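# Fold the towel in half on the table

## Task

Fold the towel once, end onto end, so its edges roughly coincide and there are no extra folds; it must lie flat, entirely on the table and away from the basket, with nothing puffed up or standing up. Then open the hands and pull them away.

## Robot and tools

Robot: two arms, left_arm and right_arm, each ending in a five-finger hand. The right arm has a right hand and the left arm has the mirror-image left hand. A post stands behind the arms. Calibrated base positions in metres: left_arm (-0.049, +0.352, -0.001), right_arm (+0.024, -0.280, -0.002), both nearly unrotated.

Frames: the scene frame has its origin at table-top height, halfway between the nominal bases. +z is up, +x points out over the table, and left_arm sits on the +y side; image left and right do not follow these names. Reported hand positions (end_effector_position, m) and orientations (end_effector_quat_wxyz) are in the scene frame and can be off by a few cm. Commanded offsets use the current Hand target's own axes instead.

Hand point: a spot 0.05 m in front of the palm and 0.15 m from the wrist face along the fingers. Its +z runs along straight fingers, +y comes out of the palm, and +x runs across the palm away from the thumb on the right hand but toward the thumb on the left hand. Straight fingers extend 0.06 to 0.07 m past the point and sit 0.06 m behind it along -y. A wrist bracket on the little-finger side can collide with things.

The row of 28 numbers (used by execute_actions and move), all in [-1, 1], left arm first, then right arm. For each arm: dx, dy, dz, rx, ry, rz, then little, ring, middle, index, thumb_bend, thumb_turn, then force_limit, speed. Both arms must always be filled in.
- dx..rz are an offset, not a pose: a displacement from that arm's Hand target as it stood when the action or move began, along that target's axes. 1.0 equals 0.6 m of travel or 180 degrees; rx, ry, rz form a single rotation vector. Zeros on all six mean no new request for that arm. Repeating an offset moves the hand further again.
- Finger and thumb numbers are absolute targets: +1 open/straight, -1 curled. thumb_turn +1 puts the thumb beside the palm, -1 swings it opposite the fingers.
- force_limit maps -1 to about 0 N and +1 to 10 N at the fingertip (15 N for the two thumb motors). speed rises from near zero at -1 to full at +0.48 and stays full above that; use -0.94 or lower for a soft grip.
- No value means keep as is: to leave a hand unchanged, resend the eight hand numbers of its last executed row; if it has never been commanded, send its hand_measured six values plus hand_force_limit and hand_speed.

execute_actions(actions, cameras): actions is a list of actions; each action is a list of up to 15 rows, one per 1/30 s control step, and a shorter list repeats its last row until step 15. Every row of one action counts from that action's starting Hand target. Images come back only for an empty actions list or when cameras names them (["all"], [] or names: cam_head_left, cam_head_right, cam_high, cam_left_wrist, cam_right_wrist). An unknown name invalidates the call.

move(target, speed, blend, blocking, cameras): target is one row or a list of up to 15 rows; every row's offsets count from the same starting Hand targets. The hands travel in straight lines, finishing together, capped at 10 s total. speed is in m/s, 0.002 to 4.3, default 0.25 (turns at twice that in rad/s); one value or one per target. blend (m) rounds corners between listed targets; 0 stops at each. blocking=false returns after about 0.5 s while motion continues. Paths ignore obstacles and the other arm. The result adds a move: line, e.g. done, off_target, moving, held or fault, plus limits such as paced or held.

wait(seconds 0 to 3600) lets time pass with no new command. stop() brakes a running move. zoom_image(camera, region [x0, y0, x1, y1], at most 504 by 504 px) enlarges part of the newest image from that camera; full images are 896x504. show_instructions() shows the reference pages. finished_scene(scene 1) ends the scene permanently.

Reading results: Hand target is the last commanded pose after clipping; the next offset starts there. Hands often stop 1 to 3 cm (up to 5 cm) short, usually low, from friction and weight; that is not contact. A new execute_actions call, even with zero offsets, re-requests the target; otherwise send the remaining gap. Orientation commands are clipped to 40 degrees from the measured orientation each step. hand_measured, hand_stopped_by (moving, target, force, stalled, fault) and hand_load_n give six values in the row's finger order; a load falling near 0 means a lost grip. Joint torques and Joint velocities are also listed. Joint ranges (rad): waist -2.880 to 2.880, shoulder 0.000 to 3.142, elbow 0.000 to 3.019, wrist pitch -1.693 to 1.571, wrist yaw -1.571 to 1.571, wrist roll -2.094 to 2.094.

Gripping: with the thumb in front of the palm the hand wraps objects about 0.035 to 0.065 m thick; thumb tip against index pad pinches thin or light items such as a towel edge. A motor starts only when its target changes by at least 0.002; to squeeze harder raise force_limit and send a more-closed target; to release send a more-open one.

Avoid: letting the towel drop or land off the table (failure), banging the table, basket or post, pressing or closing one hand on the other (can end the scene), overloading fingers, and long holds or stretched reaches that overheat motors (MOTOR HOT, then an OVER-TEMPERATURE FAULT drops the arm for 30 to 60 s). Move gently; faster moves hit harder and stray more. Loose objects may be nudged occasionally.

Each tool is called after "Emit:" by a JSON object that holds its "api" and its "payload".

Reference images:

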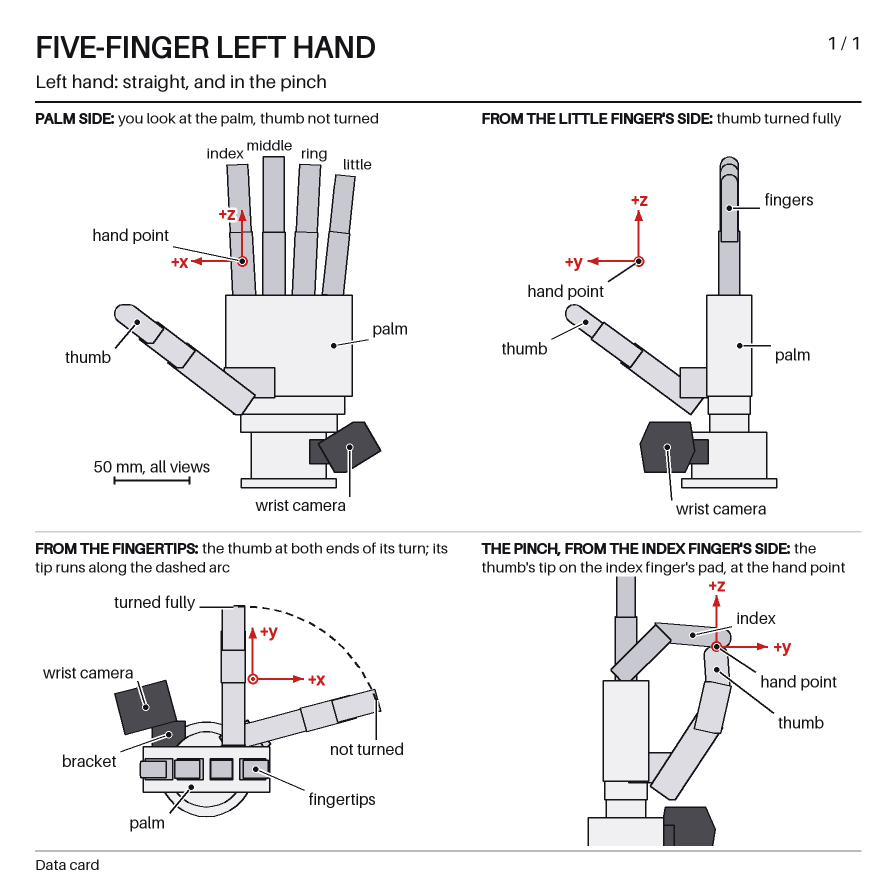

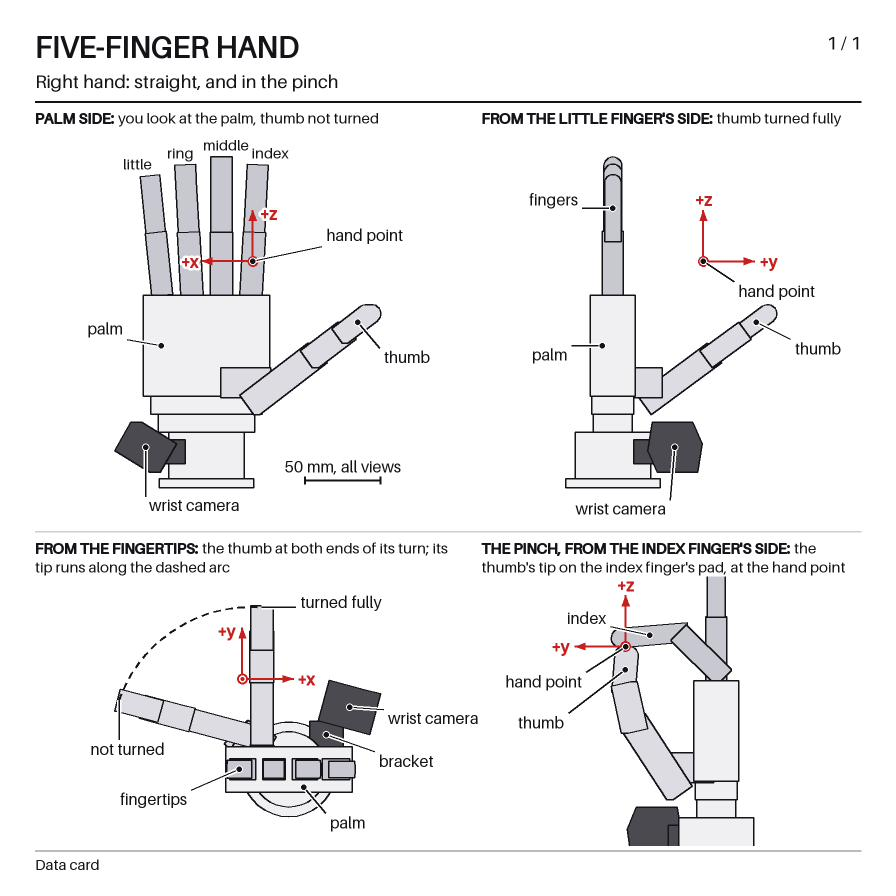

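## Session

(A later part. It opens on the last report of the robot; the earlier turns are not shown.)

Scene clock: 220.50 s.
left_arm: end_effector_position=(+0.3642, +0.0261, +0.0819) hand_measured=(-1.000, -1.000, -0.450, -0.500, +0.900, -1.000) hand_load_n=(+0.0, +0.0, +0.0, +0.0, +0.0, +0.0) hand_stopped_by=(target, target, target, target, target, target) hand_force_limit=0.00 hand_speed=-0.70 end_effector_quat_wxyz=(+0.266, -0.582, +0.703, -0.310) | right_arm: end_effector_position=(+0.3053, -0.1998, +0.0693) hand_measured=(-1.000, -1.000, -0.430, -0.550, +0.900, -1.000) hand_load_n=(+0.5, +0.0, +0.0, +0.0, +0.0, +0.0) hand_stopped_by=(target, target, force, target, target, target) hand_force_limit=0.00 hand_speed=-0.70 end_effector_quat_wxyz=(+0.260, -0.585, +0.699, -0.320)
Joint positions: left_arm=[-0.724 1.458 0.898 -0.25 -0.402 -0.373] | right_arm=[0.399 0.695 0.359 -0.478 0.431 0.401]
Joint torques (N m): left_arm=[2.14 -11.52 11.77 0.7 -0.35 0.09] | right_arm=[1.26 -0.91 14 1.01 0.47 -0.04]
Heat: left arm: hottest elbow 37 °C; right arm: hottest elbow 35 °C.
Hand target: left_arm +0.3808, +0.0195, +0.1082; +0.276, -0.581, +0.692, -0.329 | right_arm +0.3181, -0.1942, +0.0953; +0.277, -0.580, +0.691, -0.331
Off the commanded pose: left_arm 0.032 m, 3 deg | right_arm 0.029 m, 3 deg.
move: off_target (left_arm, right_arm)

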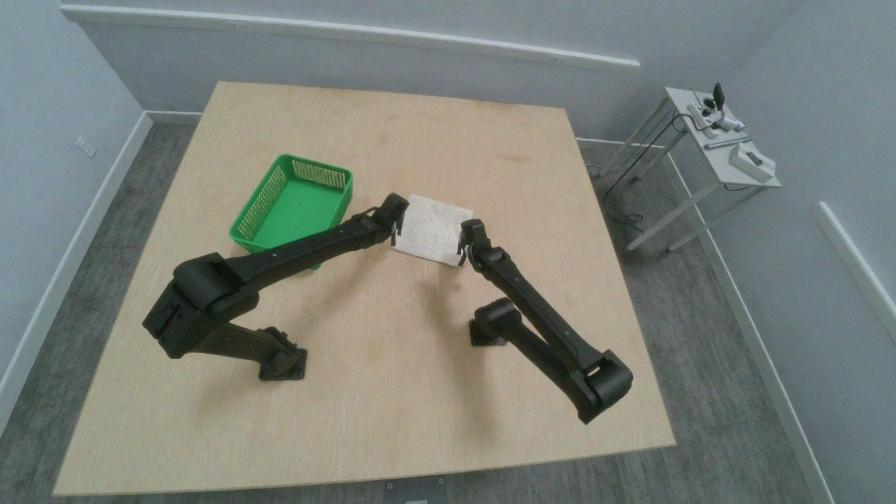

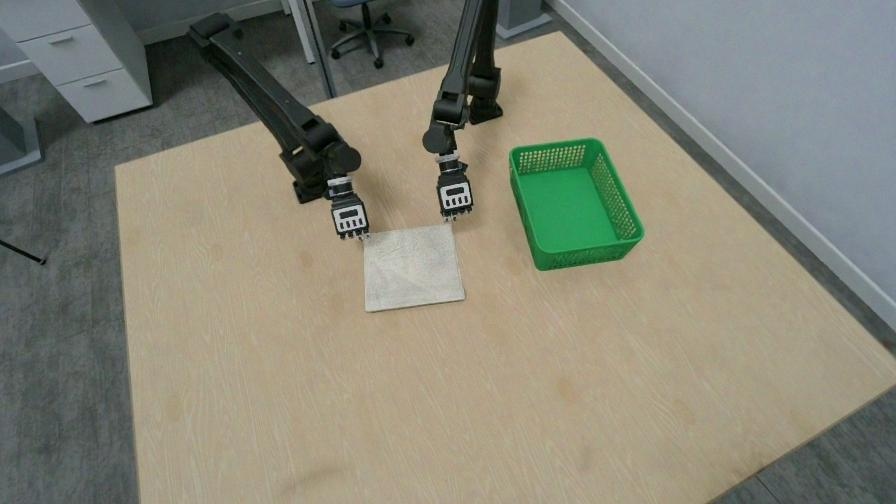

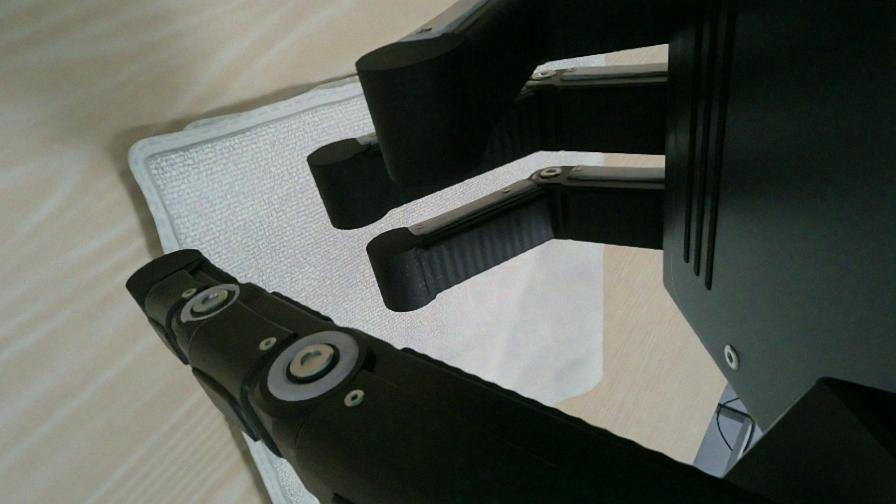

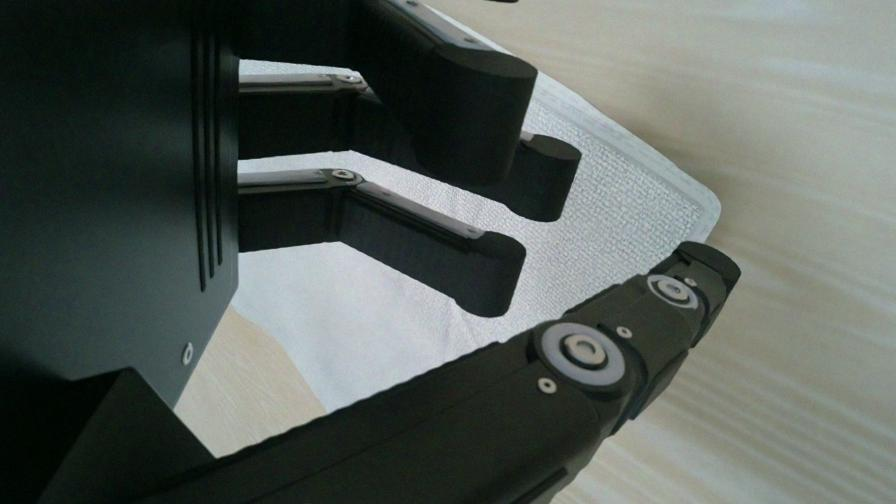

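Emit:
{"api": "move", "payload": {"target": [[0,-0.1036,-0.0839,0,0,0,-1,-1,-0.45,-0.5,0.9,-1,0,-0.7,0,-0.1036,-0.0839,0,0,0,-1,-1,-0.45,-0.55,0.9,-1,0,-0.7],[-0.2463,-0.2317,-0.2435,0,0,0,-1,-1,-0.45,-0.5,0.9,-1,0,-0.7,0.2318,-0.338,-0.112,0,0,0,-1,-1,-0.45,-0.55,0.9,-1,0,-0.7]], "cameras": ["all"], "speed": 0.15, "blend": 0.03}}

Emit:
{"api": "zoom_image", "payload": {"camera": "cam_head_left", "region": [370, 170, 500, 290]}}

Emit:
{"api": "zoom_image", "payload": {"camera": "cam_high", "region": [330, 200, 500, 340]}}

Emit:
{"api": "zoom_image", "payload": {"camera": "cam_head_right", "region": [370, 170, 500, 290]}}

Scene clock: 224.97 s.
left_arm: end_effector_position=(+0.3738, +0.1705, +0.2806) hand_measured=(-1.000, -1.000, -0.450, -0.500, +0.900, -1.000) hand_load_n=(+0.0, +0.0, +0.0, +0.0, +0.0, +0.0) hand_stopped_by=(target, target, target, target, target, target) hand_force_limit=0.00 hand_speed=-0.70 end_effector_quat_wxyz=(+0.261, -0.591, +0.696, -0.313) | right_arm: end_effector_position=(+0.3618, -0.3392, +0.2745) hand_measured=(-1.000, -1.000, -0.430, -0.550, +0.900, -1.000) hand_load_n=(+0.0, +0.5, +0.0, +0.0, +0.0, +0.0) hand_stopped_by=(target, target, force, target, target, target) hand_force_limit=0.00 hand_speed=-0.70 end_effector_quat_wxyz=(+0.271, -0.577, +0.701, -0.319)
Joint positions: left_arm=[-0.388 1.112 1.128 -0.759 -0.16 -0.154] | right_arm=[-0.302 0.782 0.917 -0.845 -0.096 -0.067]
Joint torques (N m): left_arm=[1.73 -7.12 13.53 0.83 -0.02 0.14] | right_arm=[-0.38 -1.32 14.74 1.11 -0.21 -0.15]
Heat: left arm: hottest elbow 38 °C; right arm: hottest elbow 36 °C.
Hand target: left_arm +0.3816, +0.1695, +0.3081; +0.276, -0.581, +0.692, -0.329 | right_arm +0.3678, -0.3442, +0.2953; +0.277, -0.580, +0.691, -0.331
Off the commanded pose: left_arm 0.029 m, 3 deg | right_arm 0.022 m, 2 deg.
move: off_target (left_arm, right_arm)

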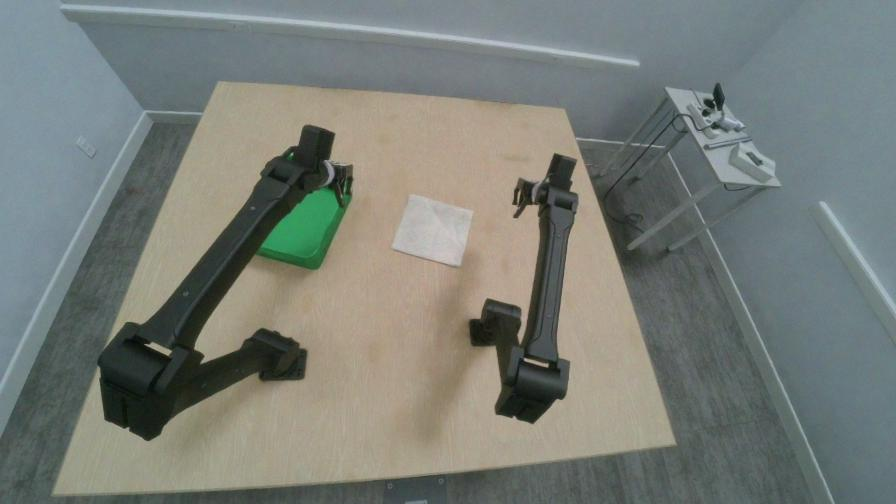

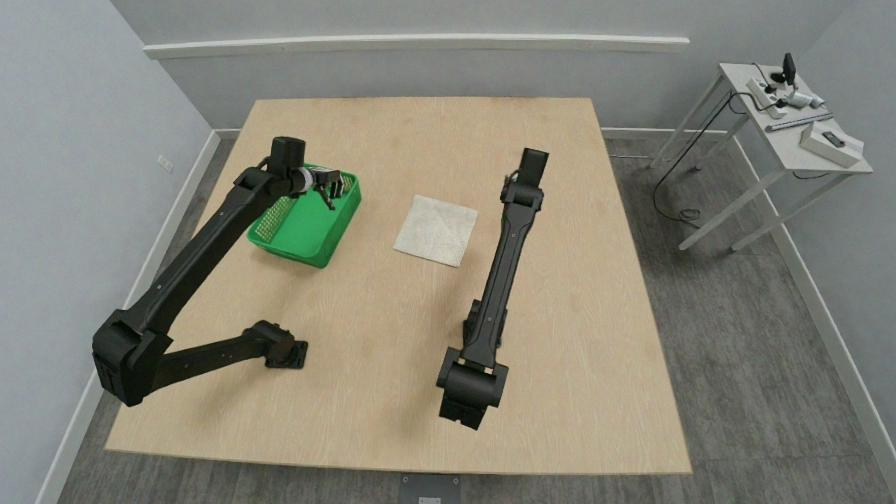

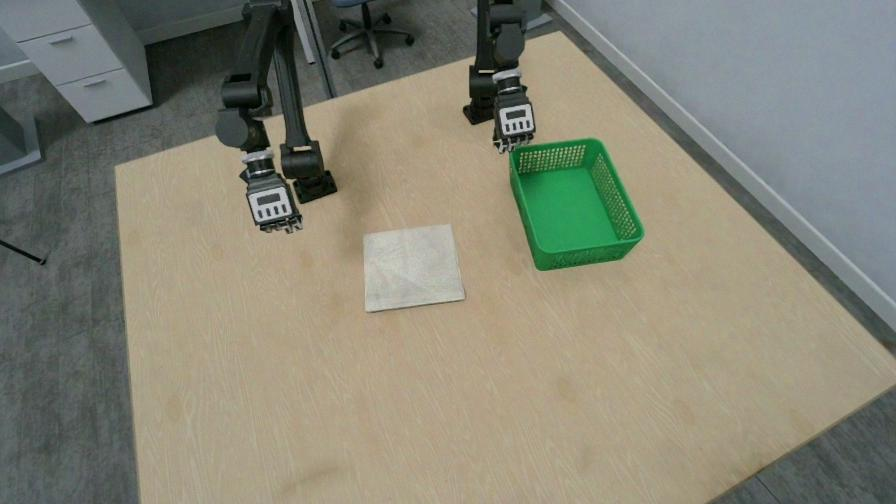

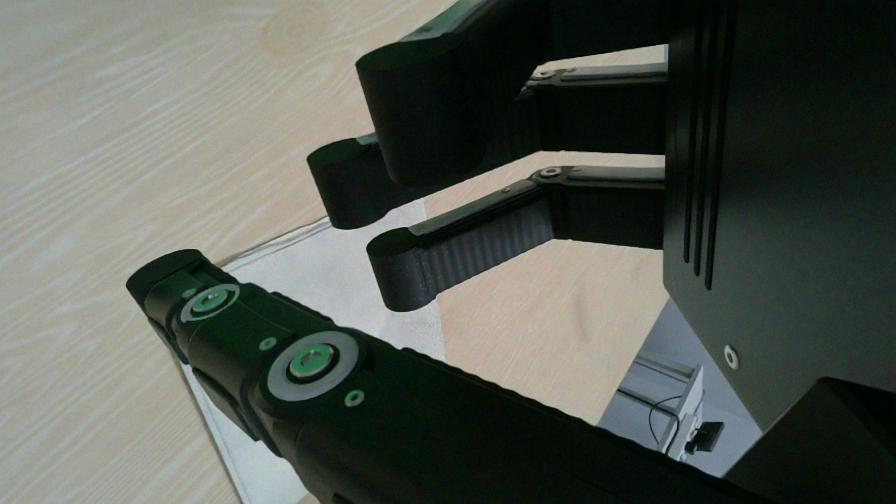

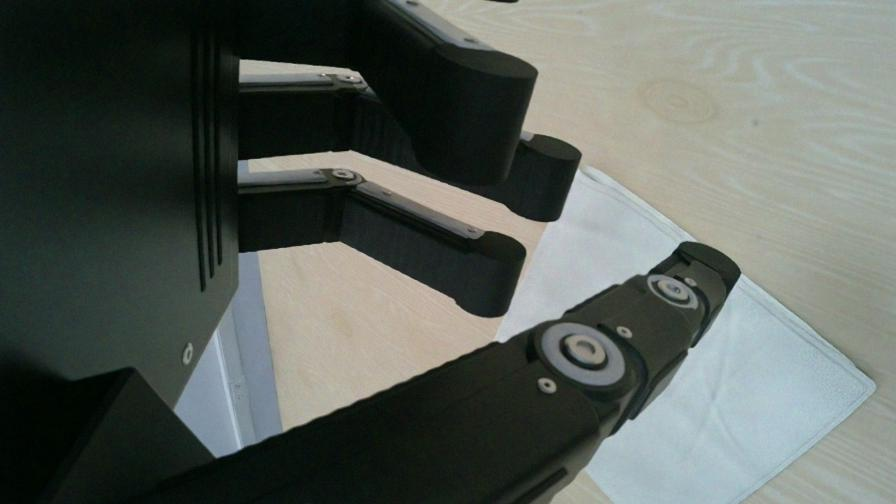

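Scaled by 3.877 from the camera's image (finer frame: 1280x720).

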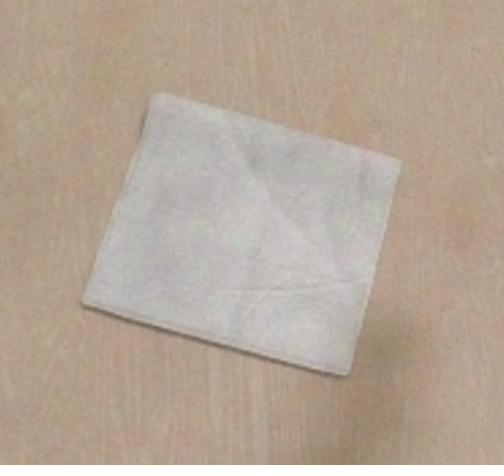

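Scaled by 2.965 from the camera's image (finer frame: 1280x720).

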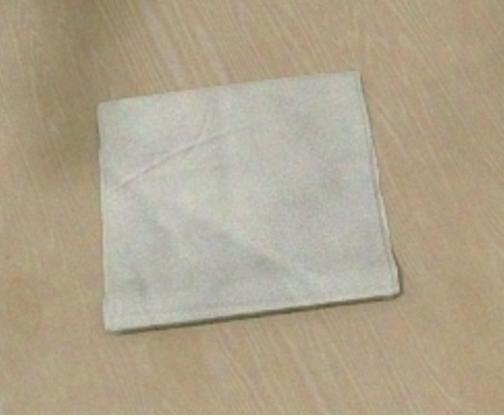

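Scaled by 3.877 from the camera's image (finer frame: 1280x720).

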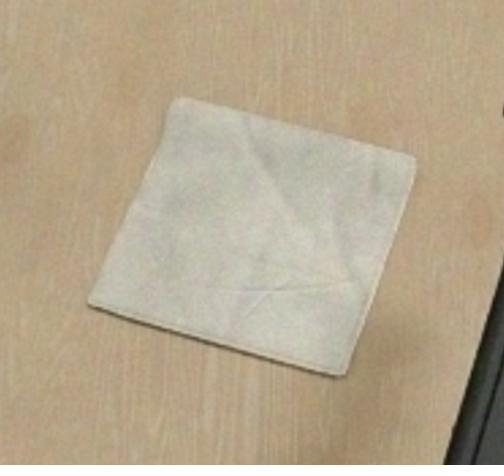

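Emit:
{"api": "wait", "payload": {"seconds": 0.5, "cameras": ["cam_head_left","cam_high","cam_head_right"]}}

Scene clock: 229.10 s.
left_arm: end_effector_position=(+0.3738, +0.1705, +0.2806) hand_measured=(-1.000, -1.000, -0.450, -0.500, +0.900, -1.000) hand_load_n=(+0.0, +0.0, +0.0, +0.0, +0.0, +0.0) hand_stopped_by=(target, target, target, target, target, target) hand_force_limit=0.00 hand_speed=-0.70 end_effector_quat_wxyz=(+0.261, -0.591, +0.696, -0.313) | right_arm: end_effector_position=(+0.3618, -0.3392, +0.2745) hand_measured=(-1.000, -1.000, -0.430, -0.550, +0.900, -1.000) hand_load_n=(+0.0, +0.0, +0.0, +0.0, +0.0, +0.0) hand_stopped_by=(target, target, force, target, target, target) hand_force_limit=0.00 hand_speed=-0.70 end_effector_quat_wxyz=(+0.271, -0.577, +0.701, -0.319)
Joint positions: left_arm=[-0.388 1.112 1.128 -0.759 -0.16 -0.154] | right_arm=[-0.302 0.782 0.917 -0.845 -0.096 -0.067]
Joint torques (N m): left_arm=[1.55 -7.18 13.53 0.81 -0.03 0.17] | right_arm=[-0.32 -1.2 14.74 1.14 -0.21 -0.13]
Heat: left arm: hottest elbow 39 °C; right arm: hottest elbow 37 °C.
Hand target: left_arm +0.3816, +0.1695, +0.3081; +0.276, -0.581, +0.692, -0.329 | right_arm +0.3678, -0.3442, +0.2953; +0.277, -0.580, +0.691, -0.331
Off the commanded pose: left_arm 0.029 m, 3 deg | right_arm 0.022 m, 2 deg.
wait: 0.50 s; at rest from the start
Images, in order (width x height): cam_head_left 896x504, cam_head_right 896x504, cam_high 896x504.

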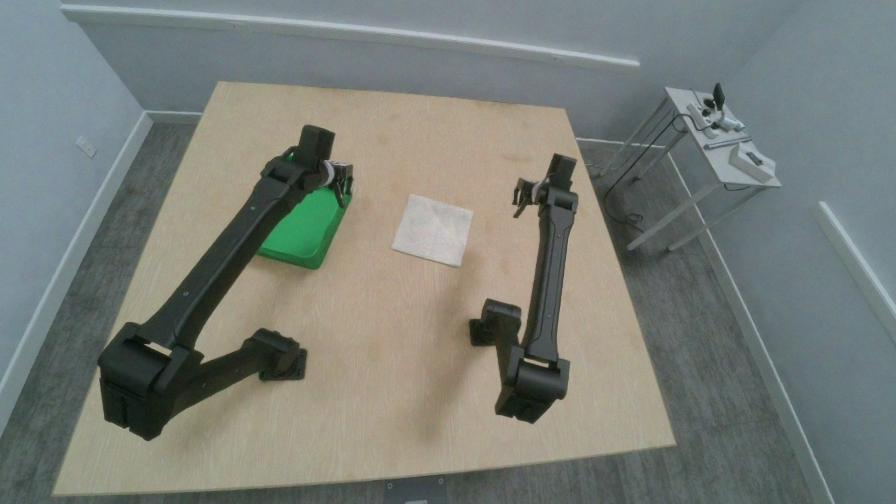

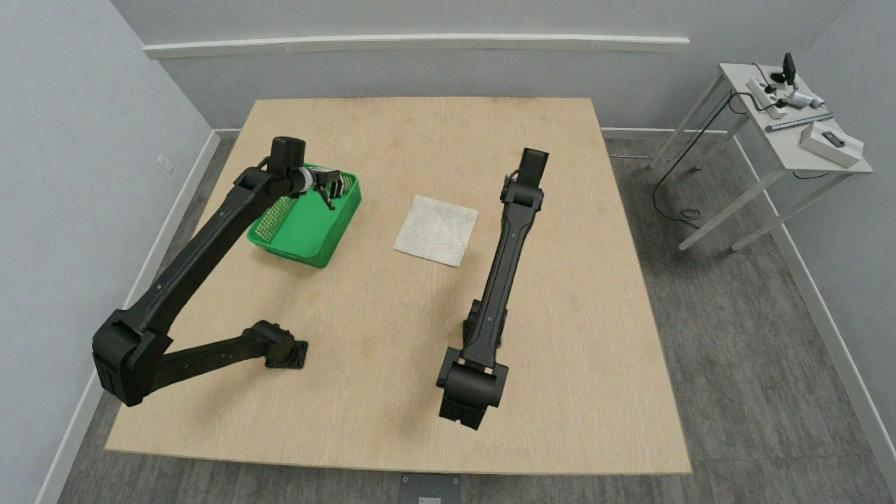

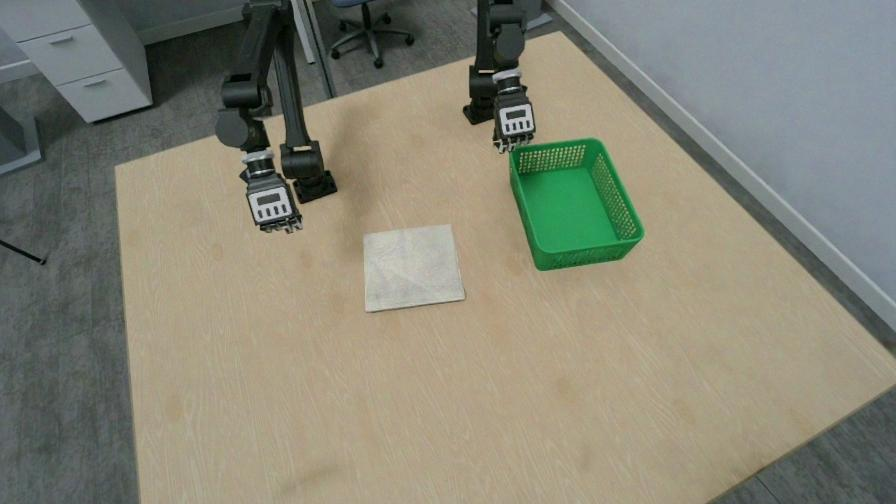

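Emit:
{"api": "zoom_image", "payload": {"camera": "cam_high", "region": [340, 200, 490, 330]}}

Scaled by 3.360 from the camera's image (finer frame: 1280x720).

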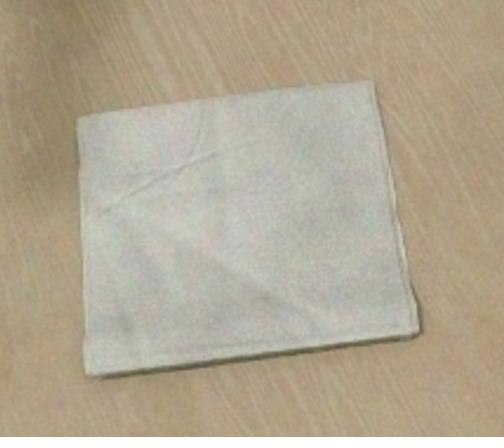

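Emit:
{"api": "finished_scene", "payload": {}}

The scene is finished: the task was done.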